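# Four arms sort items into containers by sticker color

## Task

Put every item into the container whose color matches the sticker on that item.

## Robot and tools

Setup: four identical i2rt Big YAM arms (arm1, arm2, arm3, arm4). Each has six revolute joints, a two-finger gripper and a wrist camera (armN_cam_wrist). Four fixed room cameras also watch: cam_room_a1, cam_room_a2, cam_room_b1, cam_room_b2. Loose objects may occasionally get a small nudge from outside.

Frames: every pose is in one shared scene frame, in metres, with its origin on the floor and +z up. Each arm's foot (base_link) looks along its own +x. Feet: arm1 (-0.644, +1.377, +0.914), quat_wxyz (+0.682, +0.007, +0.004, +0.731); arm2 (-0.655, -0.555, +0.928), (+0.747, +0.002, +0.000, -0.665); arm3 (+0.651, -1.332, +0.868), (+0.663, -0.004, -0.006, -0.748); arm4 (+0.648, +0.477, +0.879), (+0.687, +0.001, +0.003, +0.727). The hand reaches about 1.0 m from joint1's axis. "hand" is the spot between the finger pads, roughly 1 cm short of the tips. The fingers point along the hand's +z and separate along its y. "hand_target" is where the hand would be at the joint targets currently held. Printed hand positions get less accurate at long reach.

move: one action for any subset of arms. Top-level keys are arm1..arm4 plus optional cameras. Each arm has its own object; an arm you omit receives nothing new, but may still be pushing toward an old target. Inside an arm's object:
- joints: absolute targets by name. joint1_rad -2.879..2.879 (base yaw, positive = counter-clockwise from above, 0 = along the foot's +x); joint2_rad 0..3.141 (shoulder; 0 has the upper arm roughly level pointing back, rising then forward as it grows); joint3_rad 0..3.019 (elbow; 0 is fully folded); joint4_rad -1.692..1.57 (hand pitch, positive tips fingers up); joint5_rad -1.57..1.57 (sideways swing, positive to the arm's right); joint6_rad -2.094..2.094 (roll, positive clockwise viewed from behind); all radians. gripper_m 0..0.093 is the fingertip gap in metres. "done" tolerances: ±0.045, 0.14, 0.09, 0.055, 0.03, 0.035 rad, gripper ±0.003 m.
- target: one list of seven numbers [x, y, z, qw, qx, qy, qz], an absolute hand pose in the scene frame (metres, unit quaternion w first), in the same form as the "hand" line. The hand travels straight from hand_target toward it. When target is present, joints may contain only gripper_m.
- speed: top path speed in m/s, 0.002..0.5, default 0.25; rotation is capped at twice that value in rad/s. Only allowed together with target.
All motions in an action begin at once; all hand paths finish together, paced by the slowest. Paths last 0.5 to 10 s and stop short if longer; no action exceeds 15 s. Each step the commanded pose is clipped to within 100 mm and 20 degrees of the measured hand, and position wins over orientation if both can't be met. Expect the hand to lag, stray, overshoot speed near full stretch, and finish a centimetre or more off. Paths ignore obstacles and other arms; joint moves can sweep wide. Unknown keys make a call invalid; out-of-range values get it refused, and then later move, wait and finished_scene calls in that same reply are skipped.

cameras (move and wait): list of names, or "all"; omitted or null gives all, [] gives none.

wait: seconds 0..10; commands nothing and returns full state and images.
zoom_image: camera plus region [x0, y0, x1, y1] in pixels from the top-left, at most 504 by 504; only cameras in the newest images can be zoomed.
read_manual: section "licences" only; URDF licence text.
finished_scene: scene = the current scene's number; ends it irreversibly, so the items must stay packed without the robots.

Results: per arm, joint_positions, Joint velocities (rad/s, gripper m/s; "within noise" when still), joint torques in N m (joints 3 and 4 wrap sign beyond ±28; offsets and noise apply), hand, hand_target, joint_status and hand_status. The "move" line lists each arm sent a motion with "done" or its worst status. "as last shown" marks arms not in the action; their statuses read "not commanded". "pictures" gives image order; frames may be slightly older than the state. Status words: off_target (stopped short, maybe still pushing); time_out (joints hold nearby targets and keep pushing; on_its_own lists them, and "held at" is a target, not a reading; send the reported position to relax); not_followed, "joint command not followed" or "pose unreachable" (a self/arm-clearance check withheld the targets; gripper commands still run); limit_stop_at_motor_heat (resend the target).

Gripper: gripping a rigid part at full force reads up to ~0.005 m narrower than it (some grippers ~0.002 wider); closed on nothing reads 0.000-0.003. Slightly under the first-touch reading the grip is gentle; about 0.005 m under it the gripper squeezes at its limit (~50-64 N per pad), deeper for soft, small or round items, and soft items get crushed. Release by commanding well above the reading.

Avoid: dropping items or pushing them off the work area or onto the floor; releasing while moving; slamming; arm-to-arm presses or hits (check may act too late; fingers, housings and cameras can touch; never close on another arm's fingers); long hard pushing, holding loads or staying outstretched, which heats motors (MOTOR HOT at 85 °C, at 100 °C an OVER-TEMPERATURE FAULT drops that arm for 30-60 s or more). The simulation keeps running while you compose a reply, holding the last commands.

Each tool is called after "Emit:" as name([rows], argument=value, ...), one row to a line, values as JSON.

## Session

Emit:
move()

Scene clock: 0.00 s.
Joint torques (N m): no reading
Motor temperatures (°C): arm1=[22 24 25 23 21 21 21] | arm2=[24 24 24 22 22 20 23] | arm3=[24 24 23 24 24 23 23] | arm4=[23 21 22 22 25 21 24]
Heat: arm1: hottest joint3_rad 25 °C; arm2: hottest joint1_rad 24 °C; arm3: hottest joint1_rad 24 °C; arm4: hottest joint5_rad 25 °C.
Joint velocities: within noise
arm1.joint_positions: joint1_rad=-0.126 joint2_rad=+0.534 joint3_rad=+1.403 joint4_rad=-1.611 joint5_rad=-0.026 joint6_rad=-0.127 gripper_m=+0.09396
arm1.joint_status: not commanded
arm1.hand: x=-0.6307 y=+1.5344 z=+1.4214 quat_wxyz=(-0.298, +0.671, -0.622, -0.272) (m; scene frame)
arm1.hand_target: x=-0.6306 y=+1.5327 z=+1.4326 quat_wxyz=(-0.308, +0.666, -0.618, -0.280) (m; scene frame)
arm1.hand_status: not commanded
arm2.joint_positions: joint1_rad=-0.045 joint2_rad=+0.390 joint3_rad=+1.428 joint4_rad=-1.186 joint5_rad=+0.166 joint6_rad=-0.774 gripper_m=+0.09396
arm2.joint_status: not commanded
arm2.hand: x=-0.6756 y=-0.6916 z=+1.5578 quat_wxyz=(-0.217, -0.319, -0.688, +0.615) (m; scene frame)
arm2.hand_target: x=-0.6760 y=-0.6854 z=+1.5652 quat_wxyz=(-0.221, -0.317, -0.681, +0.622) (m; scene frame)
arm2.hand_status: not commanded
arm3.joint_positions: joint1_rad=+0.075 joint2_rad=+0.276 joint3_rad=+1.523 joint4_rad=-1.599 joint5_rad=-0.185 joint6_rad=-0.597 gripper_m=+0.09396
arm3.joint_status: not commanded
arm3.hand: x=+0.6803 y=-1.3506 z=+1.4452 quat_wxyz=(-0.326, -0.350, -0.735, +0.481) (m; scene frame)
arm3.hand_target: x=+0.6804 y=-1.3484 z=+1.4507 quat_wxyz=(-0.328, -0.347, -0.731, +0.487) (m; scene frame)
arm3.hand_status: not commanded
arm4.joint_positions: joint1_rad=+0.109 joint2_rad=+0.555 joint3_rad=+1.556 joint4_rad=-1.251 joint5_rad=+0.178 joint6_rad=-0.775 gripper_m=+0.09396
arm4.joint_status: not commanded
arm4.hand: x=+0.6522 y=+0.6599 z=+1.5276 quat_wxyz=(-0.572, +0.731, -0.297, -0.221) (m; scene frame)
arm4.hand_target: x=+0.6531 y=+0.6547 z=+1.5360 quat_wxyz=(-0.580, +0.725, -0.296, -0.226) (m; scene frame)
arm4.hand_status: not commanded
pictures: arm1_cam_wrist, arm2_cam_wrist, arm3_cam_wrist, arm4_cam_wrist, cam_room_a1, cam_room_a2, cam_room_b1, cam_room_b2
Images, in order (width x height): arm1_cam_wrist 672x504, arm2_cam_wrist 672x504, arm3_cam_wrist 672x504, arm4_cam_wrist 672x504, cam_room_a1 672x504, cam_room_a2 672x504, cam_room_b1 672x504, cam_room_b2 672x504.

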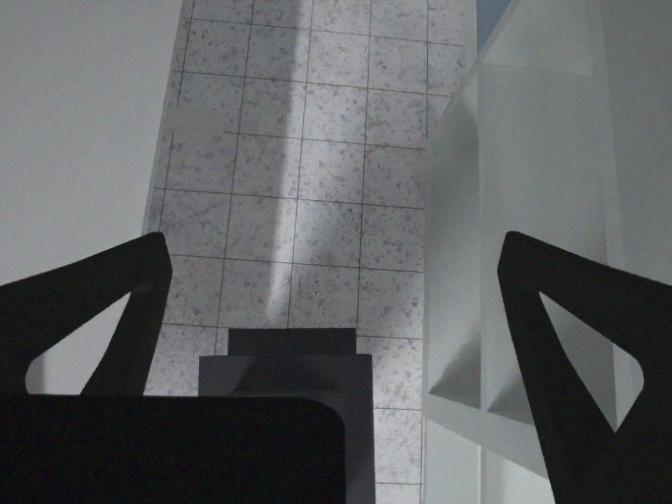

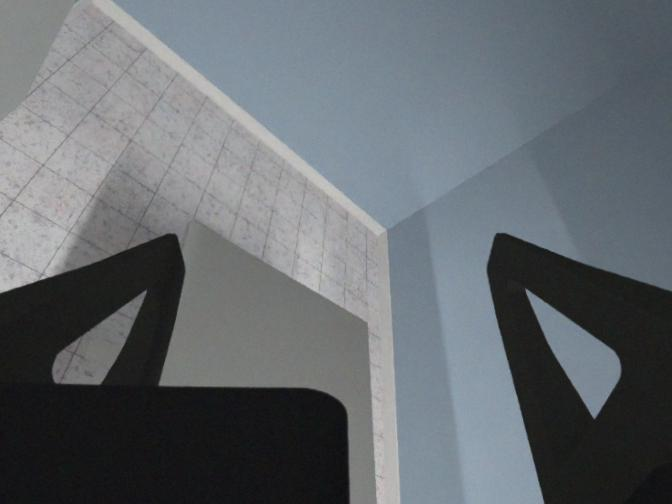

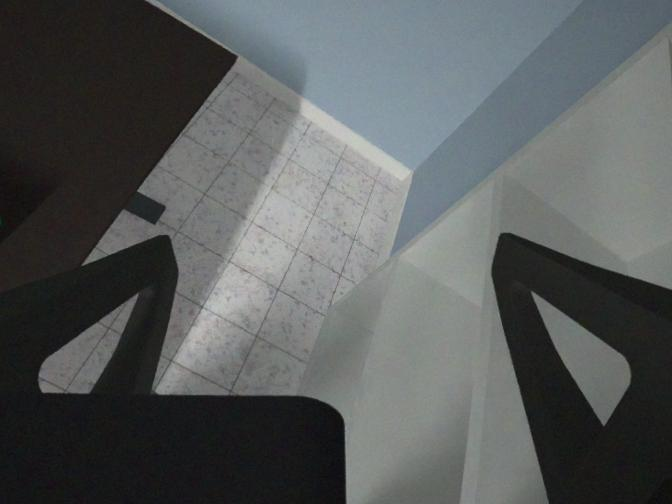

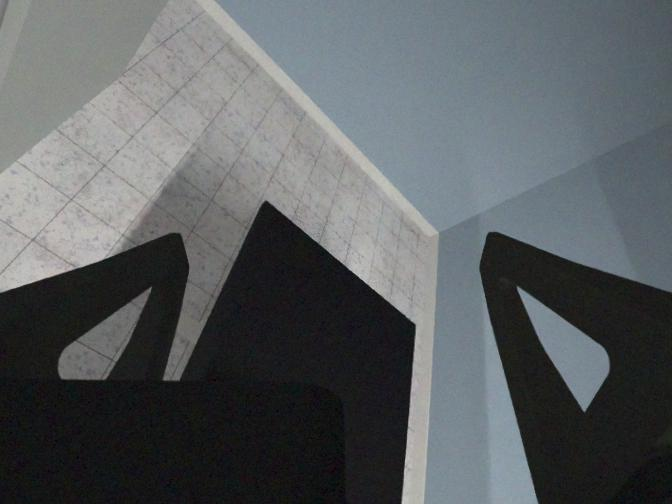

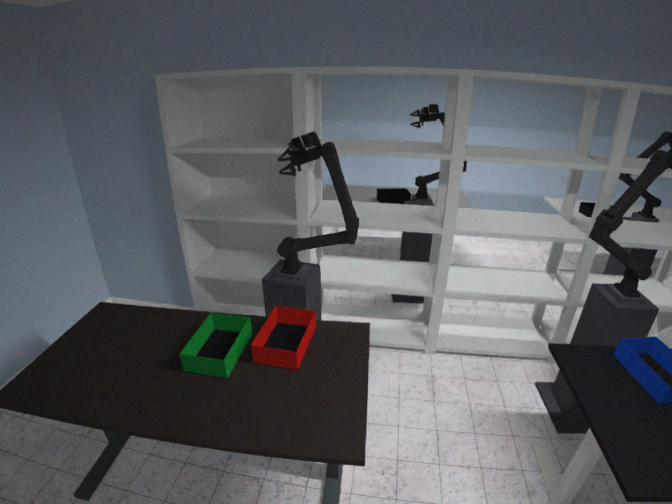

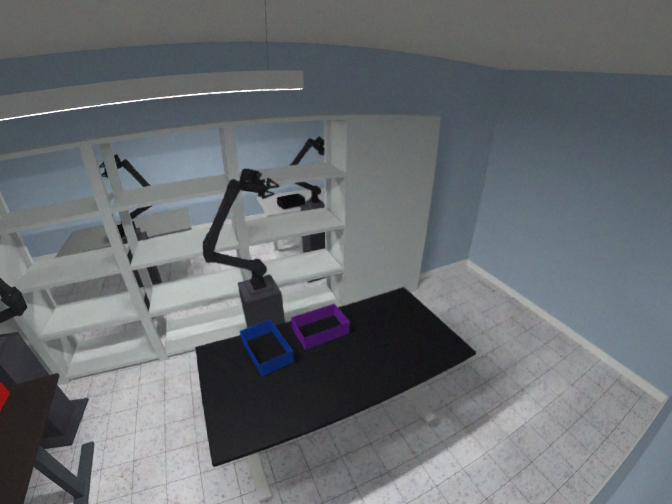

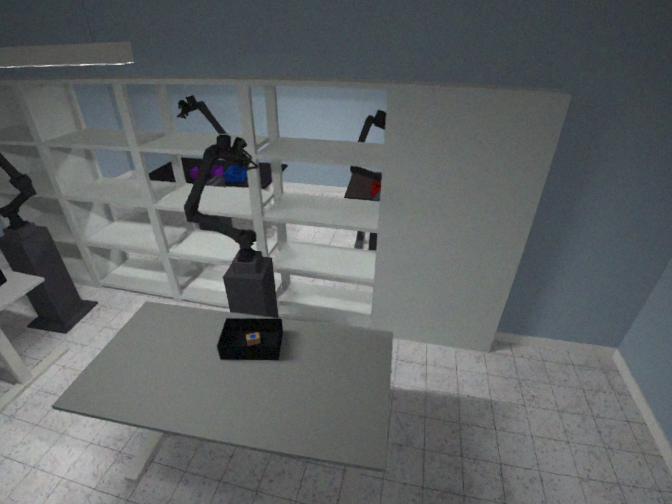

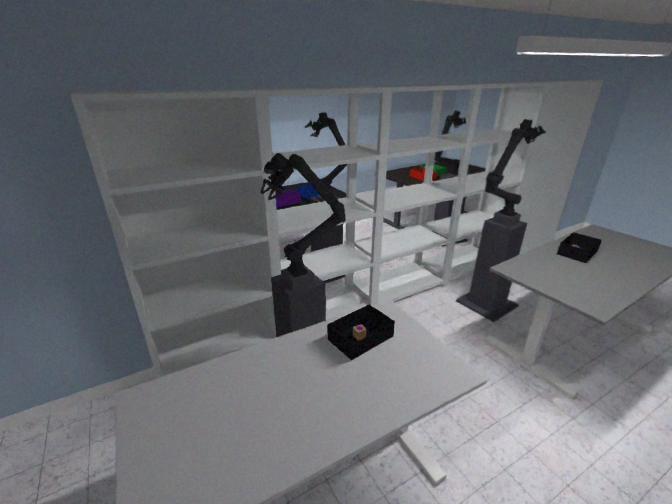

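Emit:
zoom_image(camera="cam_room_b1", region=[180, 280, 320, 380])

Emit:
zoom_image(camera="cam_room_b2", region=[300, 280, 420, 370])

Emit:
zoom_image(camera="cam_room_b2", region=[260, 80, 620, 350])

Emit:
zoom_image(camera="cam_room_b1", region=[0, 80, 400, 380])

Emit:
zoom_image(camera="cam_room_a1", region=[170, 70, 672, 440])

Emit:
zoom_image(camera="cam_room_a2", region=[0, 80, 480, 440])

Scaled by 3.600.

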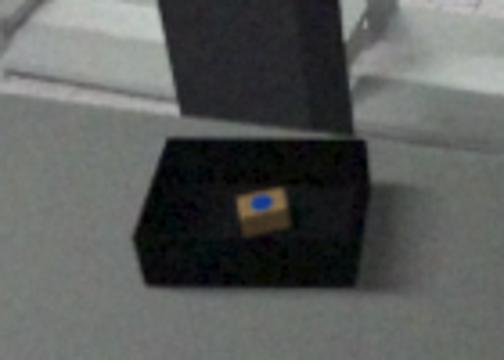

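Scaled by 4.200.

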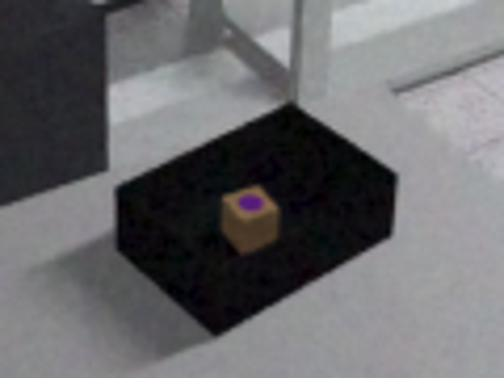

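Scaled by 1.400.

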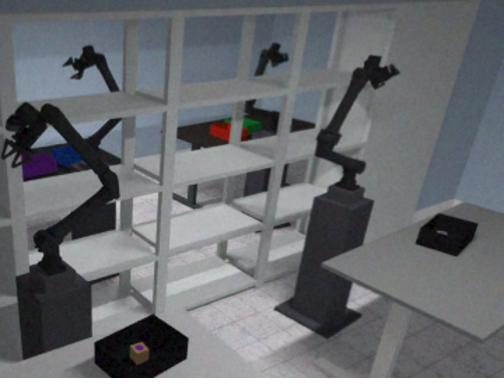

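Scaled by 1.260.

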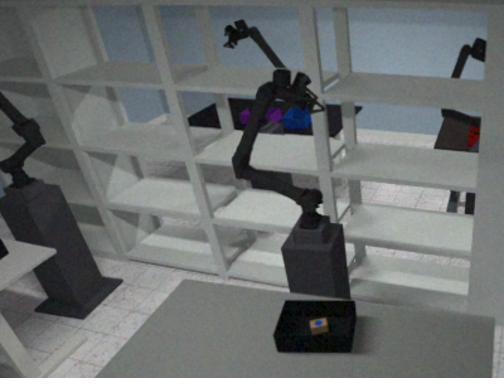

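Scaled by 1.004.

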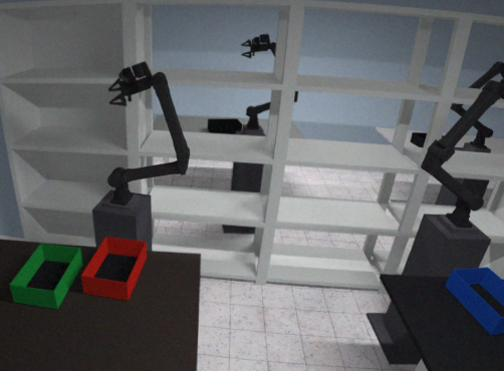

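Scaled by 1.050.

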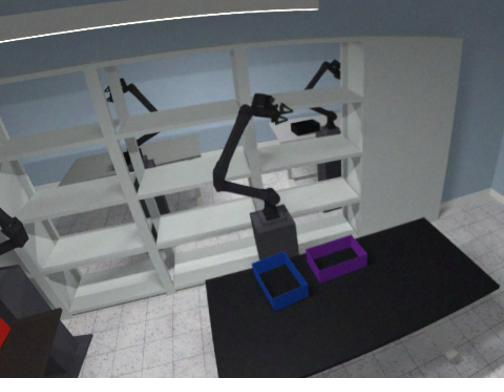

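Emit:
move(arm1={"joints":{"joint1_rad":1.4,"joint2_rad":1.1,"joint3_rad":1.1,"joint4_rad":-1.55,"joint5_rad":0,"joint6_rad":0}}, arm2={"joints":{"joint1_rad":-1.4,"joint2_rad":1.1,"joint3_rad":1.1,"joint4_rad":-1.55,"joint5_rad":0,"joint6_rad":0}}, arm4={"joints":{"joint1_rad":-1.4,"joint2_rad":1.1,"joint3_rad":1.1,"joint4_rad":-1.55,"joint5_rad":0,"joint6_rad":0}}, arm3={"joints":{"joint1_rad":-1.4,"joint5_rad":0,"joint6_rad":0}})

Scene clock: 47.30 s.
Joint torques (N m): arm1=[-1.2 -5.77 12.31 0.46 0.06 0.08] | arm2=[0.67 -7.12 11.49 0.31 -0.03 0.2] | arm3=[0.67 9.7 5.46 1.98 0.04 0.02] | arm4=[0.62 -8.18 10.04 -0.42 0.07 0.19]
Motor temperatures (°C): arm1=[22 24 28 24 21 21 21] | arm2=[24 25 27 23 22 20 23] | arm3=[24 25 24 24 24 23 23] | arm4=[23 22 26 22 25 21 24]
Heat: arm1: hottest joint3_rad 28 °C; arm2: hottest joint3_rad 27 °C; arm3: hottest joint2_rad 25 °C; arm4: hottest joint3_rad 26 °C.
move: arm1 done; arm2 done; arm3 done; arm4 done
Joint velocities: within noise
arm1.joint_positions: joint1_rad=+1.397 joint2_rad=+1.117 joint3_rad=+1.077 joint4_rad=-1.551 joint5_rad=-0.001 joint6_rad=-0.007 gripper_m=+0.09398
arm1.joint_status: all done
arm1.hand: x=-0.9318 y=+1.4076 z=+1.1581 quat_wxyz=(+0.000, +0.999, -0.049, +0.002) (m; scene frame)
arm1.hand_target: x=-0.9358 y=+1.4074 z=+1.1717 quat_wxyz=(-0.001, +0.999, -0.051, -0.018) (m; scene frame)
arm1.hand_status: not commanded
arm2.joint_positions: joint1_rad=-1.399 joint2_rad=+1.091 joint3_rad=+1.095 joint4_rad=-1.538 joint5_rad=+0.000 joint6_rad=-0.014 gripper_m=+0.09396
arm2.joint_status: all done
arm2.hand: x=-0.9416 y=-0.6405 z=+1.1810 quat_wxyz=(-0.001, -0.988, -0.151, +0.017) (m; scene frame)
arm2.hand_target: x=-0.9411 y=-0.6401 z=+1.1804 quat_wxyz=(+0.000, -0.990, -0.143, +0.009) (m; scene frame)
arm2.hand_status: not commanded
arm3.joint_positions: joint1_rad=-1.391 joint2_rad=+0.276 joint3_rad=+1.523 joint4_rad=-1.599 joint5_rad=-0.001 joint6_rad=-0.008 gripper_m=+0.09398
arm3.joint_status: all done
arm3.hand: x=+0.6220 y=-1.3251 z=+1.4437 quat_wxyz=(-0.021, -0.820, -0.024, +0.572) (m; scene frame)
arm3.hand_target: x=+0.6241 y=-1.3245 z=+1.4494 quat_wxyz=(-0.020, -0.815, -0.016, +0.579) (m; scene frame)
arm3.hand_status: not commanded
arm4.joint_positions: joint1_rad=-1.400 joint2_rad=+1.108 joint3_rad=+1.078 joint4_rad=-1.539 joint5_rad=+0.001 joint6_rad=-0.013 gripper_m=+0.09397
arm4.joint_status: all done
arm4.hand: x=+0.9373 y=+0.5443 z=+1.1199 quat_wxyz=(+0.002, +0.120, -0.993, +0.002) (m; scene frame)
arm4.hand_target: x=+0.9392 y=+0.5448 z=+1.1307 quat_wxyz=(-0.008, +0.113, -0.994, +0.000) (m; scene frame)
arm4.hand_status: not commanded
pictures: arm1_cam_wrist, arm2_cam_wrist, arm3_cam_wrist, arm4_cam_wrist, cam_room_a1, cam_room_a2, cam_room_b1, cam_room_b2
Images, in order (width x height): arm1_cam_wrist 672x504, arm2_cam_wrist 672x504, arm3_cam_wrist 672x504, arm4_cam_wrist 672x504, cam_room_a1 672x504, cam_room_a2 672x504, cam_room_b1 672x504, cam_room_b2 672x504.

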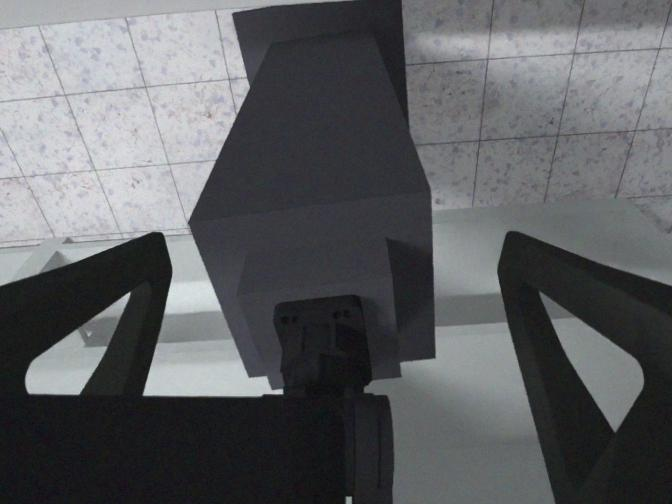

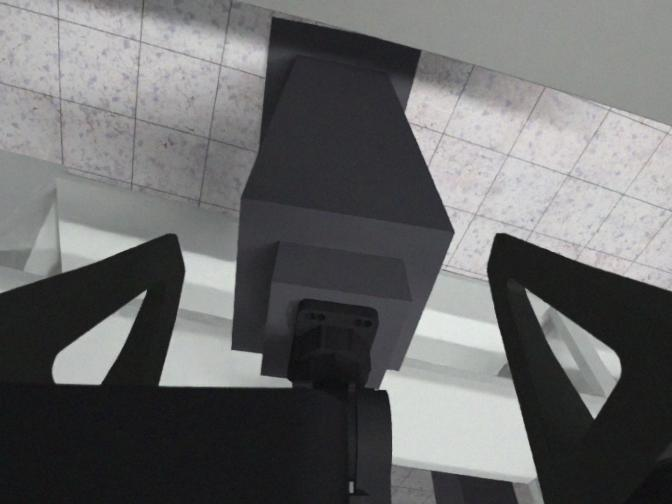

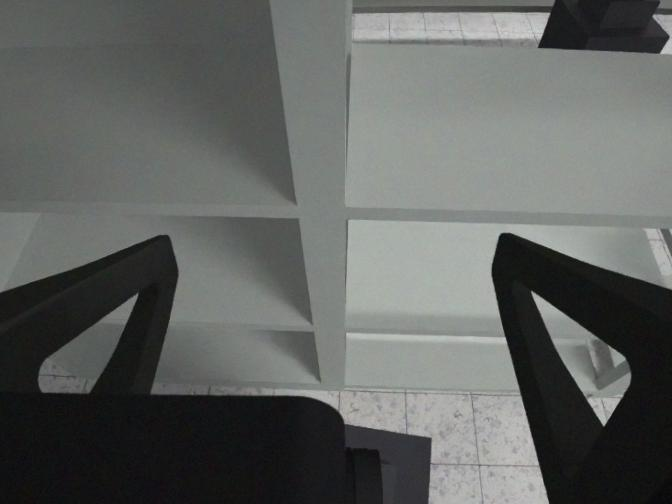

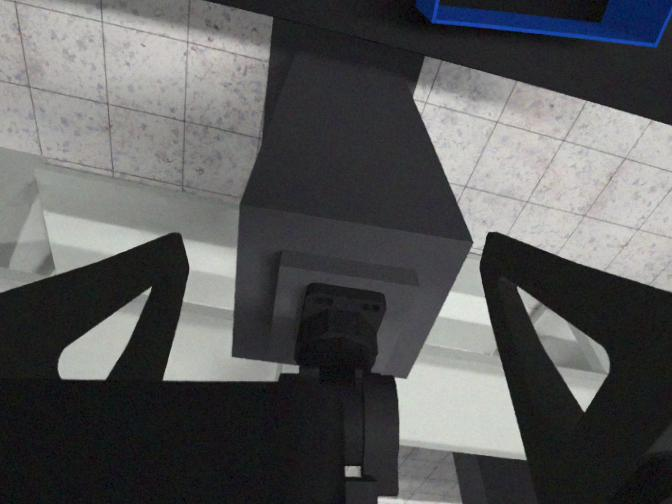

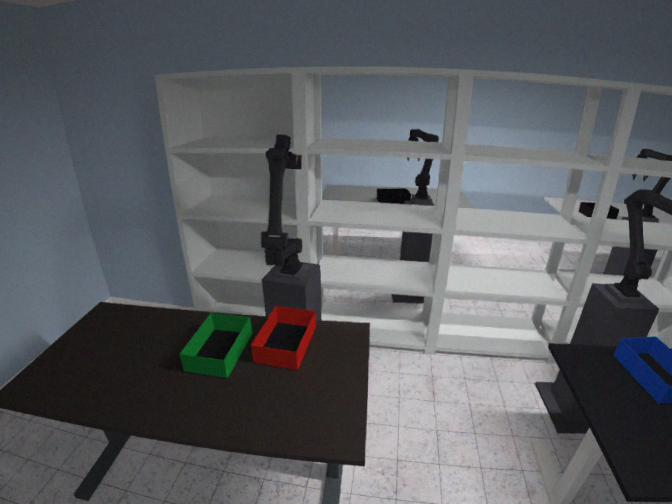

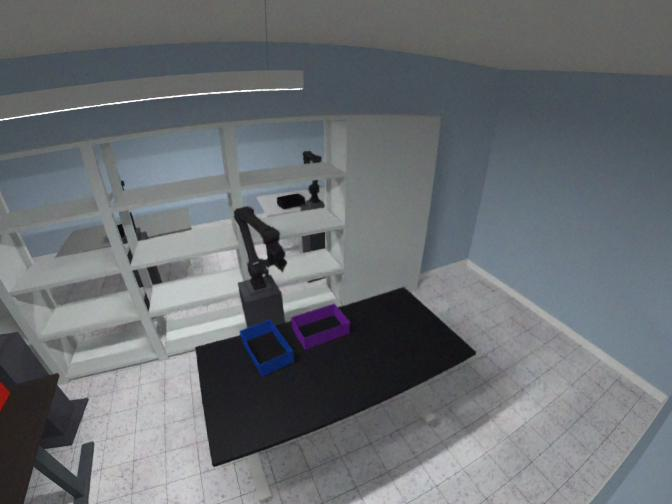

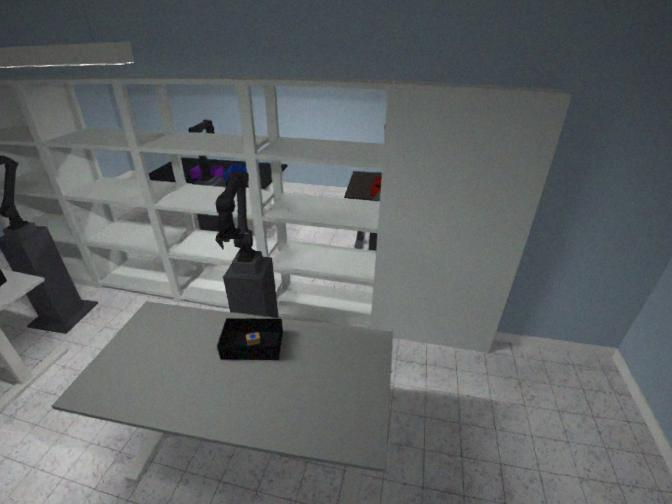

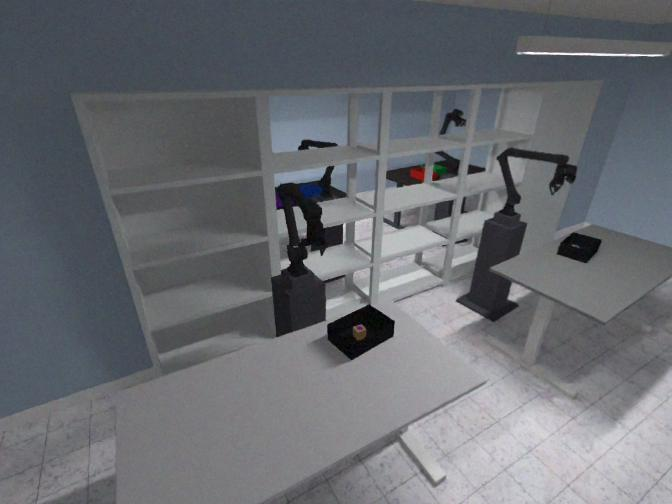

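Emit:
move(arm1={"joints":{"joint4_rad":-0.95}}, arm2={"joints":{"joint4_rad":-0.95}}, arm4={"joints":{"joint4_rad":-0.95}}, cameras=["arm1_cam_wrist","arm2_cam_wrist","arm4_cam_wrist"])

Scene clock: 57.27 s.
Joint torques (N m): arm1=[-1.32 -6.65 13.72 2.1 0.09 0.14] | arm2=[0.56 -8.35 12.55 2.58 -0.02 0.19] | arm3=[0.62 9.7 5.46 1.98 0.05 0.02] | arm4=[0.91 -9.58 10.77 1.44 0.06 0.2]
Motor temperatures (°C): arm1=[22 24 29 23 21 21 21] | arm2=[24 25 29 22 22 20 23] | arm3=[24 25 24 24 24 23 23] | arm4=[23 22 28 22 25 21 24]
Heat: arm1: hottest joint3_rad 29 °C; arm2: hottest joint3_rad 29 °C; arm3: hottest joint2_rad 25 °C; arm4: hottest joint3_rad 28 °C.
move: arm1 done; arm2 done; arm4 done
Joint velocities: within noise
arm1.joint_positions: joint1_rad=+1.397 joint2_rad=+1.115 joint3_rad=+1.077 joint4_rad=-0.969 joint5_rad=-0.001 joint6_rad=-0.007 gripper_m=+0.09398
arm1.joint_status: all done
arm1.hand: x=-1.0661 y=+1.4217 z=+1.1986 quat_wxyz=(-0.016, +0.957, -0.047, -0.285) (m; scene frame)
arm1.hand_target: x=-1.0723 y=+1.4214 z=+1.2196 quat_wxyz=(-0.016, +0.949, -0.048, -0.313) (m; scene frame)
arm1.hand_status: not commanded
arm2.joint_positions: joint1_rad=-1.399 joint2_rad=+1.091 joint3_rad=+1.095 joint4_rad=-0.968 joint5_rad=+0.000 joint6_rad=-0.014 gripper_m=+0.09396
arm2.joint_status: all done
arm2.hand: x=-1.0676 y=-0.6780 z=+1.2244 quat_wxyz=(-0.040, -0.944, -0.144, +0.295) (m; scene frame)
arm2.hand_target: x=-1.0734 y=-0.6794 z=+1.2257 quat_wxyz=(-0.042, -0.943, -0.137, +0.301) (m; scene frame)
arm2.hand_status: not commanded
arm3: as last shown
arm3.hand_target: x=+0.6241 y=-1.3245 z=+1.4494 quat_wxyz=(-0.020, -0.815, -0.017, +0.579) (m; scene frame)
arm4.joint_positions: joint1_rad=-1.400 joint2_rad=+1.108 joint3_rad=+1.078 joint4_rad=-0.966 joint5_rad=+0.001 joint6_rad=-0.013 gripper_m=+0.09397
arm4.joint_status: all done
arm4.hand: x=+1.0673 y=+0.5745 z=+1.1586 quat_wxyz=(-0.279, +0.115, -0.953, -0.029) (m; scene frame)
arm4.hand_target: x=+1.0738 y=+0.5760 z=+1.1757 quat_wxyz=(-0.301, +0.108, -0.947, -0.033) (m; scene frame)
arm4.hand_status: not commanded
pictures: arm1_cam_wrist, arm2_cam_wrist, arm4_cam_wrist
Images, in order (width x height): arm1_cam_wrist 672x504, arm2_cam_wrist 672x504, arm4_cam_wrist 672x504.

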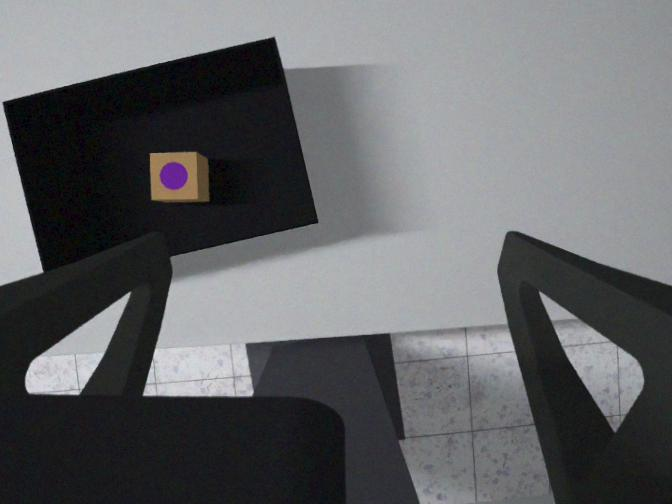

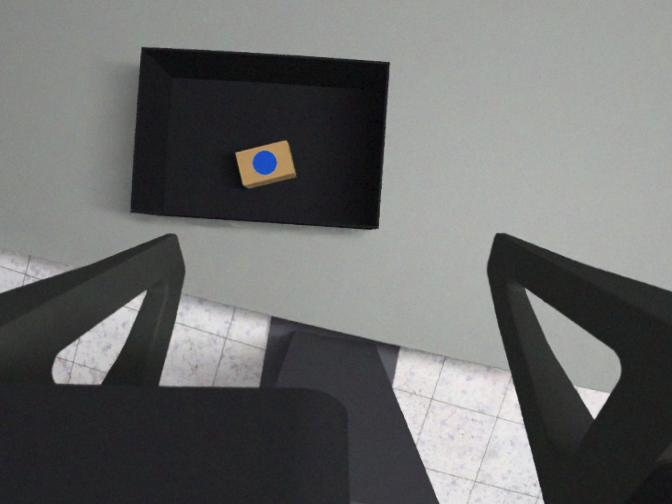

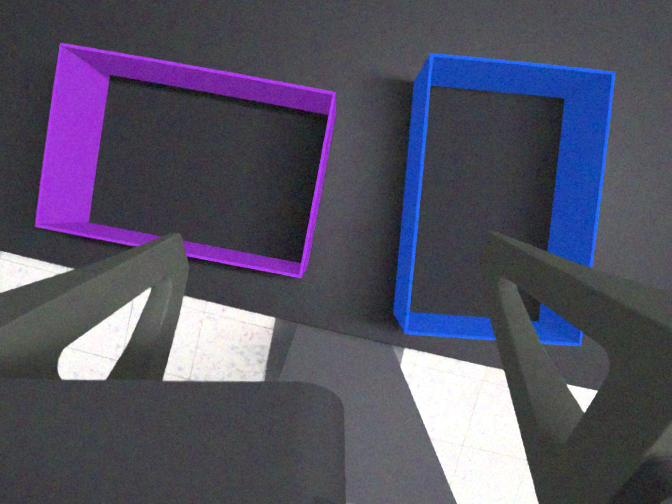

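Emit:
move(arm1={"target":[-1.2,1.24,1.1,0,0.999,-0.049,0],"speed":0.3}, arm2={"target":[-1.18,-0.82,1.1,0,-0.989,-0.148,0],"speed":0.3}, cameras=["arm1_cam_wrist","arm2_cam_wrist"])

Scene clock: 97.43 s.
Joint torques (N m): arm1=[-1.79 -16.26 15.46 -0.21 0.08 0.13] | arm2=[0.97 -19.84 15.51 0.14 -0.13 0.2] | arm3=[0.56 9.64 5.49 1.94 0.05 0.02] | arm4=[0.91 -9.35 10.85 1.5 0.09 0.18]
Motor temperatures (°C): arm1=[22 25 33 24 21 21 21] | arm2=[24 25 33 23 22 20 23] | arm3=[24 25 25 24 24 23 23] | arm4=[23 22 34 22 24 21 24]
Heat: arm1: hottest joint3_rad 33 °C; arm2: hottest joint3_rad 33 °C; arm3: hottest joint2_rad 25 °C; arm4: hottest joint3_rad 34 °C.
move: arm1 off_target; arm2 off_target
Joint velocities: within noise
arm1.joint_positions: joint1_rad=+1.741 joint2_rad=+1.880 joint3_rad=+1.684 joint4_rad=-1.445 joint5_rad=-0.006 joint6_rad=+0.329 gripper_m=+0.09398
arm1.joint_status: not commanded
arm1.hand: x=-1.1846 y=+1.2442 z=+1.0734 quat_wxyz=(-0.008, +0.999, -0.045, +0.026) (m; scene frame)
arm1.hand_target: x=-1.1986 y=+1.2404 z=+1.1001 quat_wxyz=(+0.000, +0.999, -0.049, +0.000) (m; scene frame)
arm1.hand_status: off_target (0.031 m and 3.2 deg from the pose sent, 0.246 m and 33.1 deg at the start)
arm2.joint_positions: joint1_rad=-1.224 joint2_rad=+1.880 joint3_rad=+1.711 joint4_rad=-1.427 joint5_rad=+0.000 joint6_rad=+0.155 gripper_m=+0.09396
arm2.joint_status: not commanded
arm2.hand: x=-1.1674 y=-0.8110 z=+1.0869 quat_wxyz=(+0.005, -0.988, -0.154, -0.013) (m; scene frame)
arm2.hand_target: x=-1.1793 y=-0.8196 z=+1.1000 quat_wxyz=(+0.000, -0.989, -0.148, +0.000) (m; scene frame)
arm2.hand_status: off_target (0.020 m and 1.8 deg from the pose sent, 0.220 m and 34.6 deg at the start)
arm3, arm4: as last shown
arm4.hand_target: x=+1.0738 y=+0.5760 z=+1.1756 quat_wxyz=(-0.301, +0.108, -0.947, -0.033) (m; scene frame)
pictures: arm1_cam_wrist, arm2_cam_wrist
Images, in order (width x height): arm1_cam_wrist 672x504, arm2_cam_wrist 672x504.

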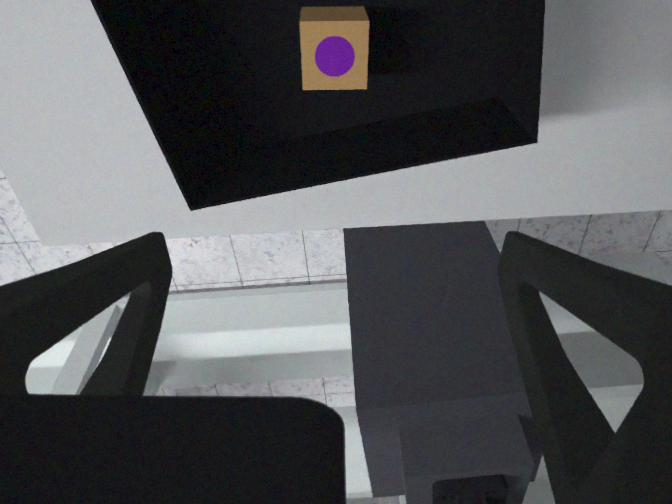

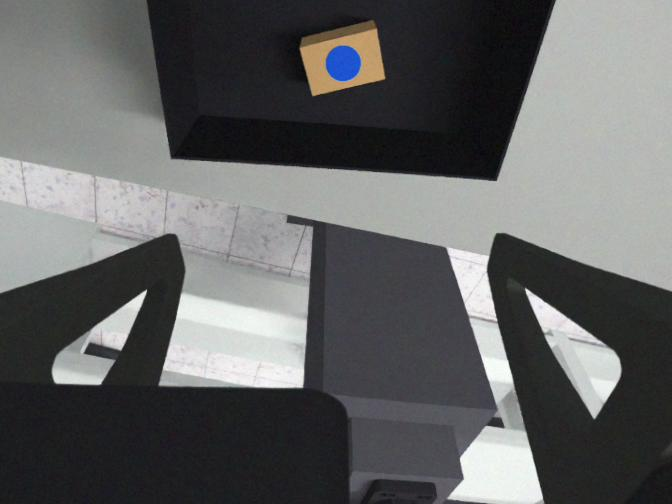

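Emit:
move(arm1={"target":[-1.245,1.235,0.99,0,0.999,-0.049,0],"speed":0.2}, arm2={"target":[-1.235,-0.82,0.99,0,0.8,-0.6,0],"speed":0.2}, cameras=["arm1_cam_wrist","arm2_cam_wrist","cam_room_b1","cam_room_b2"])

Scene clock: 109.80 s.
Joint torques (N m): arm1=[-2.49 -16.62 14.31 0.81 0.03 0.03] | arm2=[-0.09 -19.72 14.9 0.92 0.03 0.22] | arm3=[0.44 9.64 5.53 1.98 0.04 0.01] | arm4=[0.62 -9.58 10.86 1.37 0.08 0.15]
Motor temperatures (°C): arm1=[22 25 33 23 21 21 21] | arm2=[24 25 33 22 22 20 23] | arm3=[24 25 25 24 24 23 23] | arm4=[23 22 35 22 24 21 24]
Heat: arm1: hottest joint3_rad 33 °C; arm2: hottest joint3_rad 33 °C; arm3: hottest joint2_rad 25 °C; arm4: hottest joint3_rad 35 °C.
move: arm1 off_target; arm2 off_target
Joint velocities: within noise
arm1.joint_positions: joint1_rad=+1.741 joint2_rad=+2.042 joint3_rad=+1.684 joint4_rad=-1.277 joint5_rad=-0.006 joint6_rad=+0.329 gripper_m=+0.09398
arm1.joint_status: not commanded
arm1.hand: x=-1.2221 y=+1.2357 z=+0.9806 quat_wxyz=(-0.007, +0.999, -0.045, +0.024) (m; scene frame)
arm1.hand_target: x=-1.2439 y=+1.2354 z=+0.9905 quat_wxyz=(+0.000, +0.999, -0.049, +0.000) (m; scene frame)
arm1.hand_status: off_target (0.025 m and 2.9 deg from the pose sent, 0.103 m and 3.2 deg at the start)
arm2.joint_positions: joint1_rad=-1.251 joint2_rad=+2.058 joint3_rad=+1.738 joint4_rad=-1.274 joint5_rad=-0.001 joint6_rad=+1.700 gripper_m=+0.09397
arm2.joint_status: not commanded
arm2.hand: x=-1.2135 y=-0.8159 z=+0.9938 quat_wxyz=(+0.012, -0.807, +0.590, -0.006) (m; scene frame)
arm2.hand_target: x=-1.2341 y=-0.8194 z=+0.9903 quat_wxyz=(-0.001, -0.800, +0.600, +0.000) (m; scene frame)
arm2.hand_status: off_target (0.022 m and 2.0 deg from the pose sent, 0.119 m and 91.4 deg at the start)
arm3, arm4: as last shown
arm3.hand_target: x=+0.6241 y=-1.3245 z=+1.4494 quat_wxyz=(-0.020, -0.815, -0.016, +0.579) (m; scene frame)
pictures: arm1_cam_wrist, arm2_cam_wrist, cam_room_b1, cam_room_b2
Images, in order (width x height): arm1_cam_wrist 672x504, arm2_cam_wrist 672x504, cam_room_b1 672x504, cam_room_b2 672x504.

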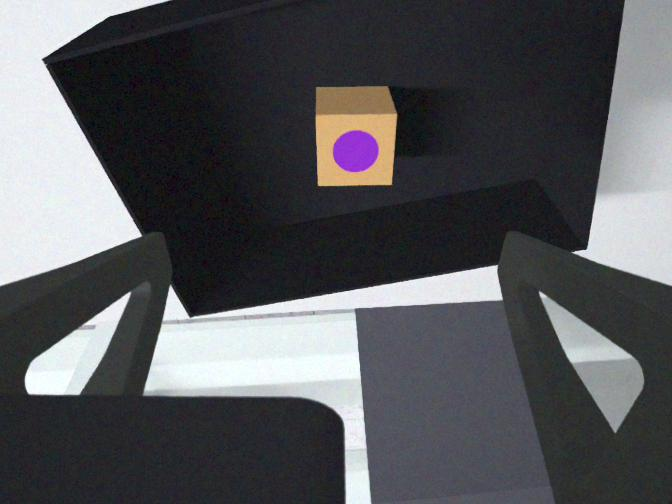

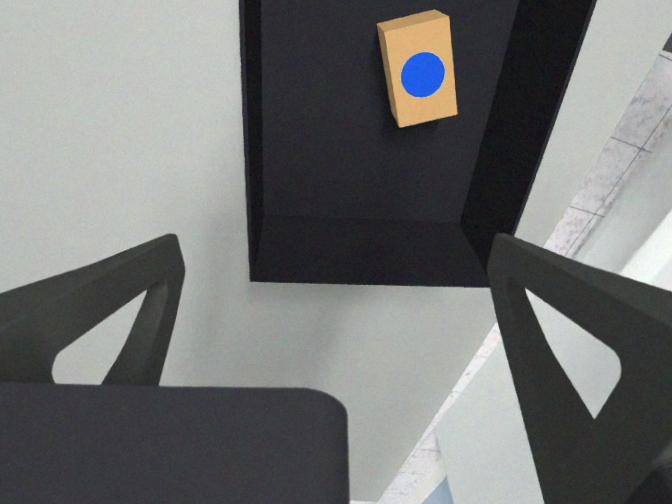

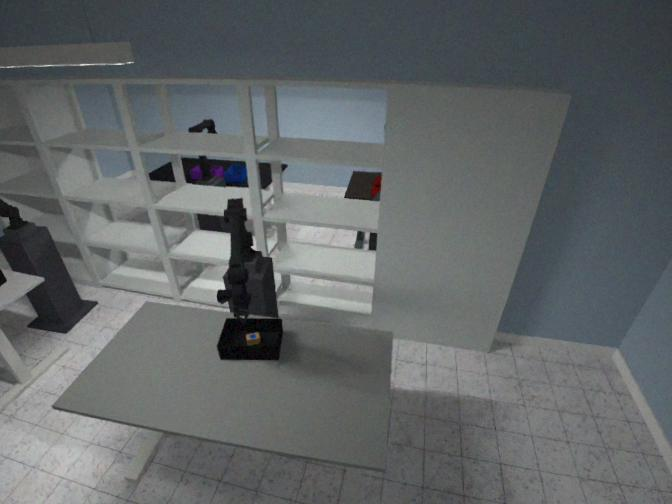

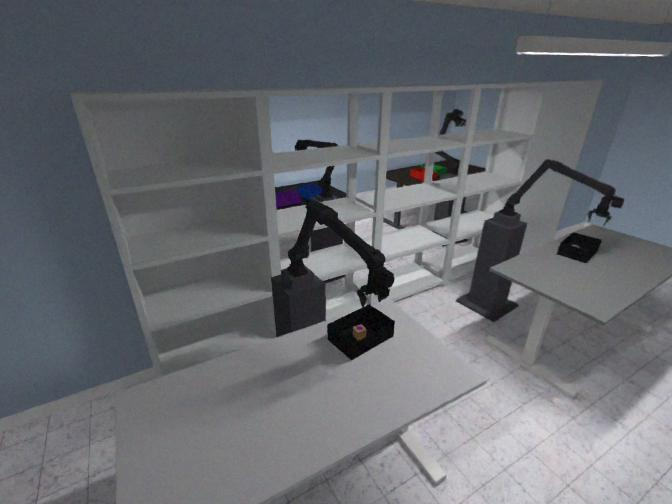

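Emit:
move(arm1={"target":[-1.2,1.248,0.95,0,0.999,-0.049,0],"speed":0.2}, arm2={"target":[-1.165,-0.813,0.95,0,0.856,-0.517,0],"speed":0.2}, cameras=["arm1_cam_wrist","arm2_cam_wrist"])

Scene clock: 140.47 s.
Joint torques (N m): arm1=[-2.67 -18.2 9.52 0.7 0.03 -0.01] | arm2=[0.97 -22.42 8.88 1.05 0.05 -0.09] | arm3=[0.67 9.64 5.48 1.96 0.05 0.02] | arm4=[0.97 -9.17 10.91 1.43 0.06 0.18]
Motor temperatures (°C): arm1=[22 26 33 23 21 21 21] | arm2=[24 25 33 22 22 20 23] | arm3=[24 25 25 24 24 23 23] | arm4=[23 22 37 22 24 21 24]
Heat: arm1: hottest joint3_rad 33 °C; arm2: hottest joint3_rad 33 °C; arm3: hottest joint2_rad 25 °C; arm4: hottest joint3_rad 37 °C.
move: arm1 off_target; arm2 done
Joint velocities: within noise
arm1.joint_positions: joint1_rad=+1.741 joint2_rad=+2.010 joint3_rad=+1.496 joint4_rad=-1.117 joint5_rad=-0.006 joint6_rad=+0.329 gripper_m=+0.09398
arm1.joint_status: not commanded
arm1.hand: x=-1.1895 y=+1.2439 z=+0.9337 quat_wxyz=(-0.007, +0.999, -0.045, +0.022) (m; scene frame)
arm1.hand_target: x=-1.1998 y=+1.2481 z=+0.9502 quat_wxyz=(+0.000, +0.999, -0.049, +0.000) (m; scene frame)
arm1.hand_status: off_target (0.020 m and 2.6 deg from the pose sent, 0.040 m and 2.9 deg at the start)
arm2.joint_positions: joint1_rad=-1.223 joint2_rad=+1.990 joint3_rad=+1.491 joint4_rad=-1.085 joint5_rad=-0.001 joint6_rad=+1.569 gripper_m=+0.09397
arm2.joint_status: not commanded
arm2.hand: x=-1.1653 y=-0.8106 z=+0.9467 quat_wxyz=(+0.007, -0.851, +0.525, -0.003) (m; scene frame)
arm2.hand_target: x=-1.1649 y=-0.8131 z=+0.9500 quat_wxyz=(+0.000, -0.856, +0.517, +0.000) (m; scene frame)
arm2.hand_status: done (0.004 m and 1.4 deg from the pose sent, 0.065 m and 10.2 deg at the start)
arm3, arm4: as last shown
pictures: arm1_cam_wrist, arm2_cam_wrist
Images, in order (width x height): arm1_cam_wrist 672x504, arm2_cam_wrist 672x504.

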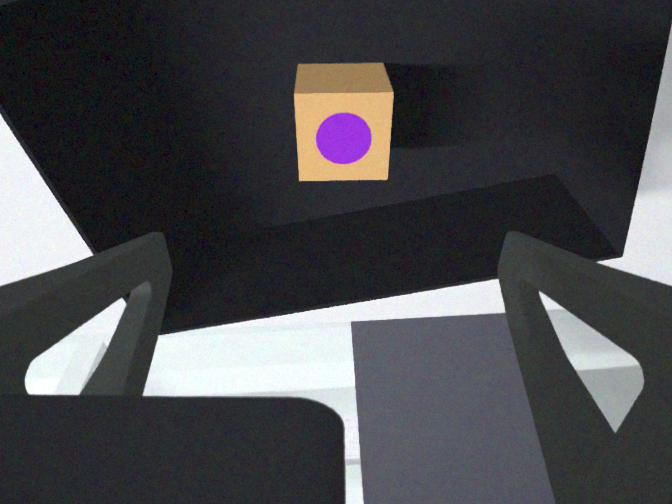

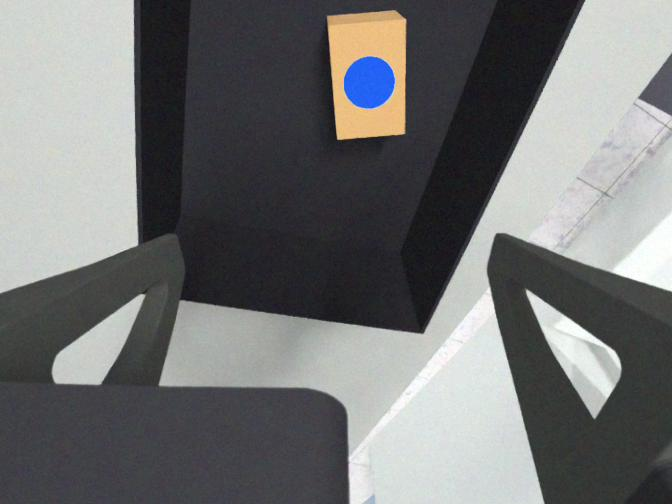

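Emit:
move(arm1={"target":[-1.195,1.248,0.885,0,0.999,-0.049,0],"speed":0.15}, arm2={"target":[-1.14,-0.80,0.885,0,0.856,-0.517,0],"speed":0.15}, cameras=["arm1_cam_wrist","arm2_cam_wrist","cam_room_b2"])

Emit:
zoom_image(camera="cam_room_b2", region=[300, 250, 440, 370])

Scene clock: 155.20 s.
Joint torques (N m): arm1=[-2.43 -15.56 8.9 0.72 0.05 0.02] | arm2=[1.14 -18.55 8.09 1.16 0.03 -0.08] | arm3=[0.56 9.82 5.45 1.96 0.04 0.01] | arm4=[0.73 -9.11 10.77 1.42 0.07 0.2]
Motor temperatures (°C): arm1=[22 26 34 23 21 21 21] | arm2=[24 27 32 22 22 20 23] | arm3=[24 25 25 24 24 23 23] | arm4=[23 22 38 22 24 21 24]
Heat: arm1: hottest joint3_rad 34 °C; arm2: hottest joint3_rad 32 °C; arm3: hottest joint2_rad 25 °C; arm4: hottest joint3_rad 38 °C.
move: arm1 done; arm2 off_target
Joint velocities: within noise
arm1.joint_positions: joint1_rad=+1.741 joint2_rad=+2.055 joint3_rad=+1.429 joint4_rad=-0.971 joint5_rad=-0.006 joint6_rad=+0.329 gripper_m=+0.09398
arm1.joint_status: not commanded
arm1.hand: x=-1.1896 y=+1.2442 z=+0.8868 quat_wxyz=(-0.002, +0.999, -0.045, +0.005) (m; scene frame)
arm1.hand_target: x=-1.1949 y=+1.2480 z=+0.8851 quat_wxyz=(+0.000, +0.999, -0.049, +0.000) (m; scene frame)
arm1.hand_status: done (0.007 m and 0.8 deg from the pose sent, 0.049 m and 2.7 deg at the start)
arm2.joint_positions: joint1_rad=-1.223 joint2_rad=+1.989 joint3_rad=+1.342 joint4_rad=-0.903 joint5_rad=-0.001 joint6_rad=+1.569 gripper_m=+0.09397
arm2.joint_status: not commanded
arm2.hand: x=-1.1449 y=-0.8002 z=+0.8996 quat_wxyz=(-0.007, -0.851, +0.524, +0.005) (m; scene frame)
arm2.hand_target: x=-1.1398 y=-0.7999 z=+0.8853 quat_wxyz=(+0.000, -0.856, +0.517, +0.000) (m; scene frame)
arm2.hand_status: off_target (0.015 m and 1.4 deg from the pose sent, 0.068 m and 1.4 deg at the start)
arm3, arm4: as last shown
pictures: arm1_cam_wrist, arm2_cam_wrist, cam_room_b2
Images, in order (width x height): arm1_cam_wrist 672x504, arm2_cam_wrist 672x504, cam_room_b2 672x504.

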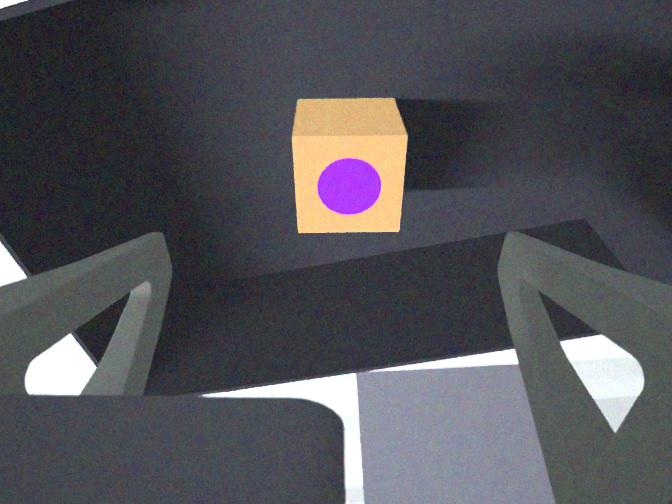

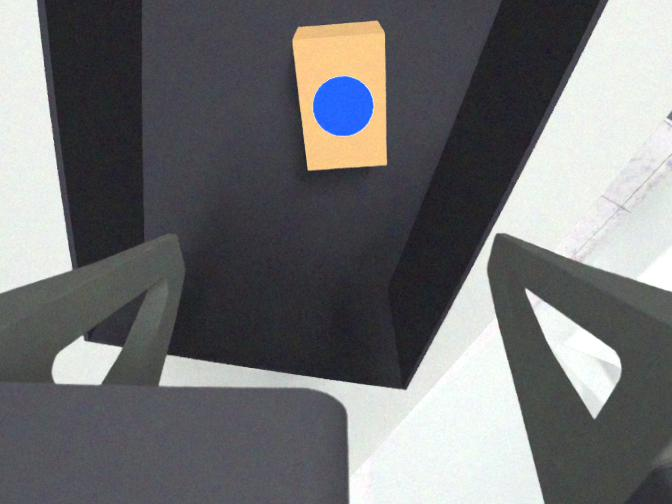

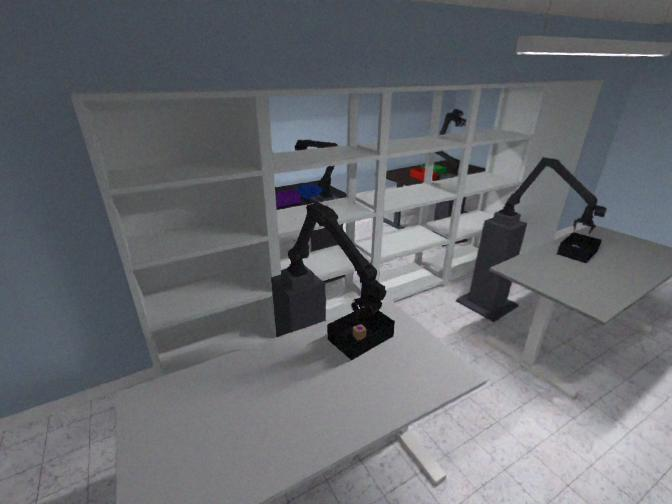

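Scaled by 3.600.

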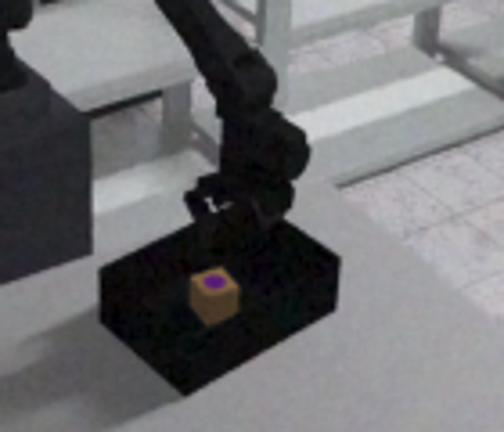

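Emit:
move(arm1={"target":[-1.15,1.249,0.845,0,0.999,-0.049,0],"speed":0.15}, arm2={"target":[-1.13,-0.82,0.845,0,0.866,-0.5,0],"speed":0.15}, cameras=["arm1_cam_wrist","arm2_cam_wrist"])

Scene clock: 174.47 s.
Joint torques (N m): arm1=[-0.85 -17.08 7.54 0.65 -0.01 0.12] | arm2=[0.85 -18.73 7.56 1.17 0.04 -0.05] | arm3=[0.44 9.7 5.52 1.96 0.05 0.03] | arm4=[0.62 -9.76 10.77 1.52 0.09 0.14]
Motor temperatures (°C): arm1=[22 27 33 23 21 21 21] | arm2=[24 27 31 22 22 20 23] | arm3=[24 25 25 24 24 23 23] | arm4=[23 23 38 22 24 21 24]
Heat: arm1: hottest joint3_rad 33 °C; arm2: hottest joint3_rad 31 °C; arm3: hottest joint2_rad 25 °C; arm4: hottest joint3_rad 38 °C.
move: arm1 off_target; arm2 off_target
Joint velocities: within noise
arm1.joint_positions: joint1_rad=+1.741 joint2_rad=+2.055 joint3_rad=+1.252 joint4_rad=-0.819 joint5_rad=-0.006 joint6_rad=+0.338 gripper_m=+0.09398
arm1.joint_status: not commanded
arm1.hand: x=-1.1412 y=+1.2563 z=+0.8351 quat_wxyz=(-0.005, +0.999, -0.050, +0.018) (m; scene frame)
arm1.hand_target: x=-1.1498 y=+1.2490 z=+0.8451 quat_wxyz=(+0.000, +0.999, -0.049, +0.000) (m; scene frame)
arm1.hand_status: off_target (0.015 m and 2.1 deg from the pose sent, 0.058 m and 0.8 deg at the start)
arm2.joint_positions: joint1_rad=-1.181 joint2_rad=+2.053 joint3_rad=+1.329 joint4_rad=-0.820 joint5_rad=-0.001 joint6_rad=+1.568 gripper_m=+0.09397
arm2.joint_status: not commanded
arm2.hand: x=-1.1364 y=-0.8217 z=+0.8621 quat_wxyz=(-0.010, -0.862, +0.506, +0.006) (m; scene frame)
arm2.hand_target: x=-1.1297 y=-0.8197 z=+0.8455 quat_wxyz=(+0.000, -0.866, +0.500, +0.000) (m; scene frame)
arm2.hand_status: off_target (0.018 m and 1.6 deg from the pose sent, 0.060 m and 3.4 deg at the start)
arm3, arm4: as last shown
pictures: arm1_cam_wrist, arm2_cam_wrist
Images, in order (width x height): arm1_cam_wrist 672x504, arm2_cam_wrist 672x504.

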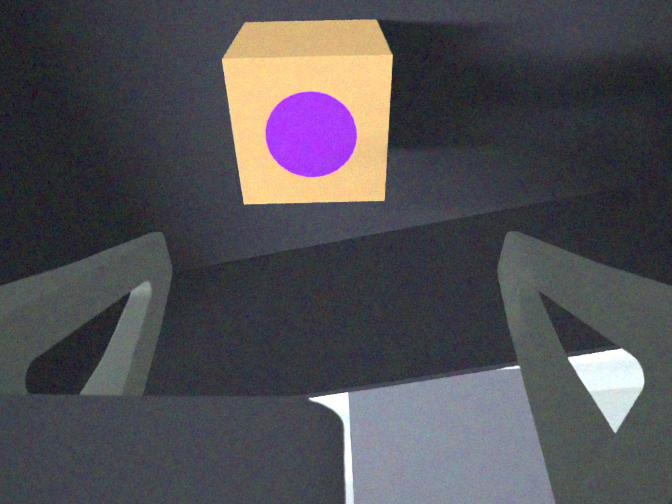

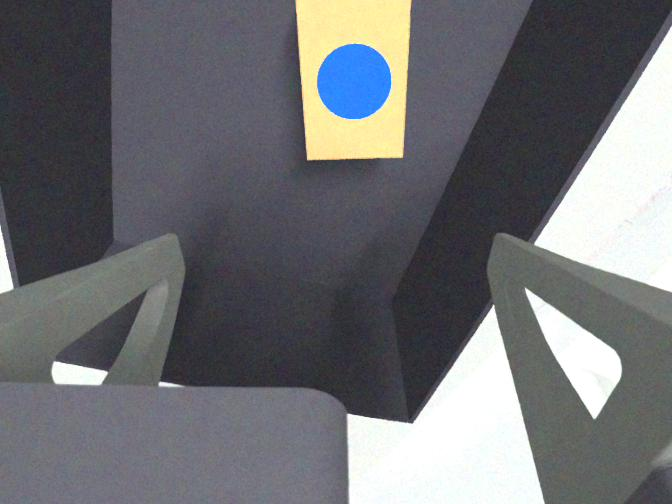

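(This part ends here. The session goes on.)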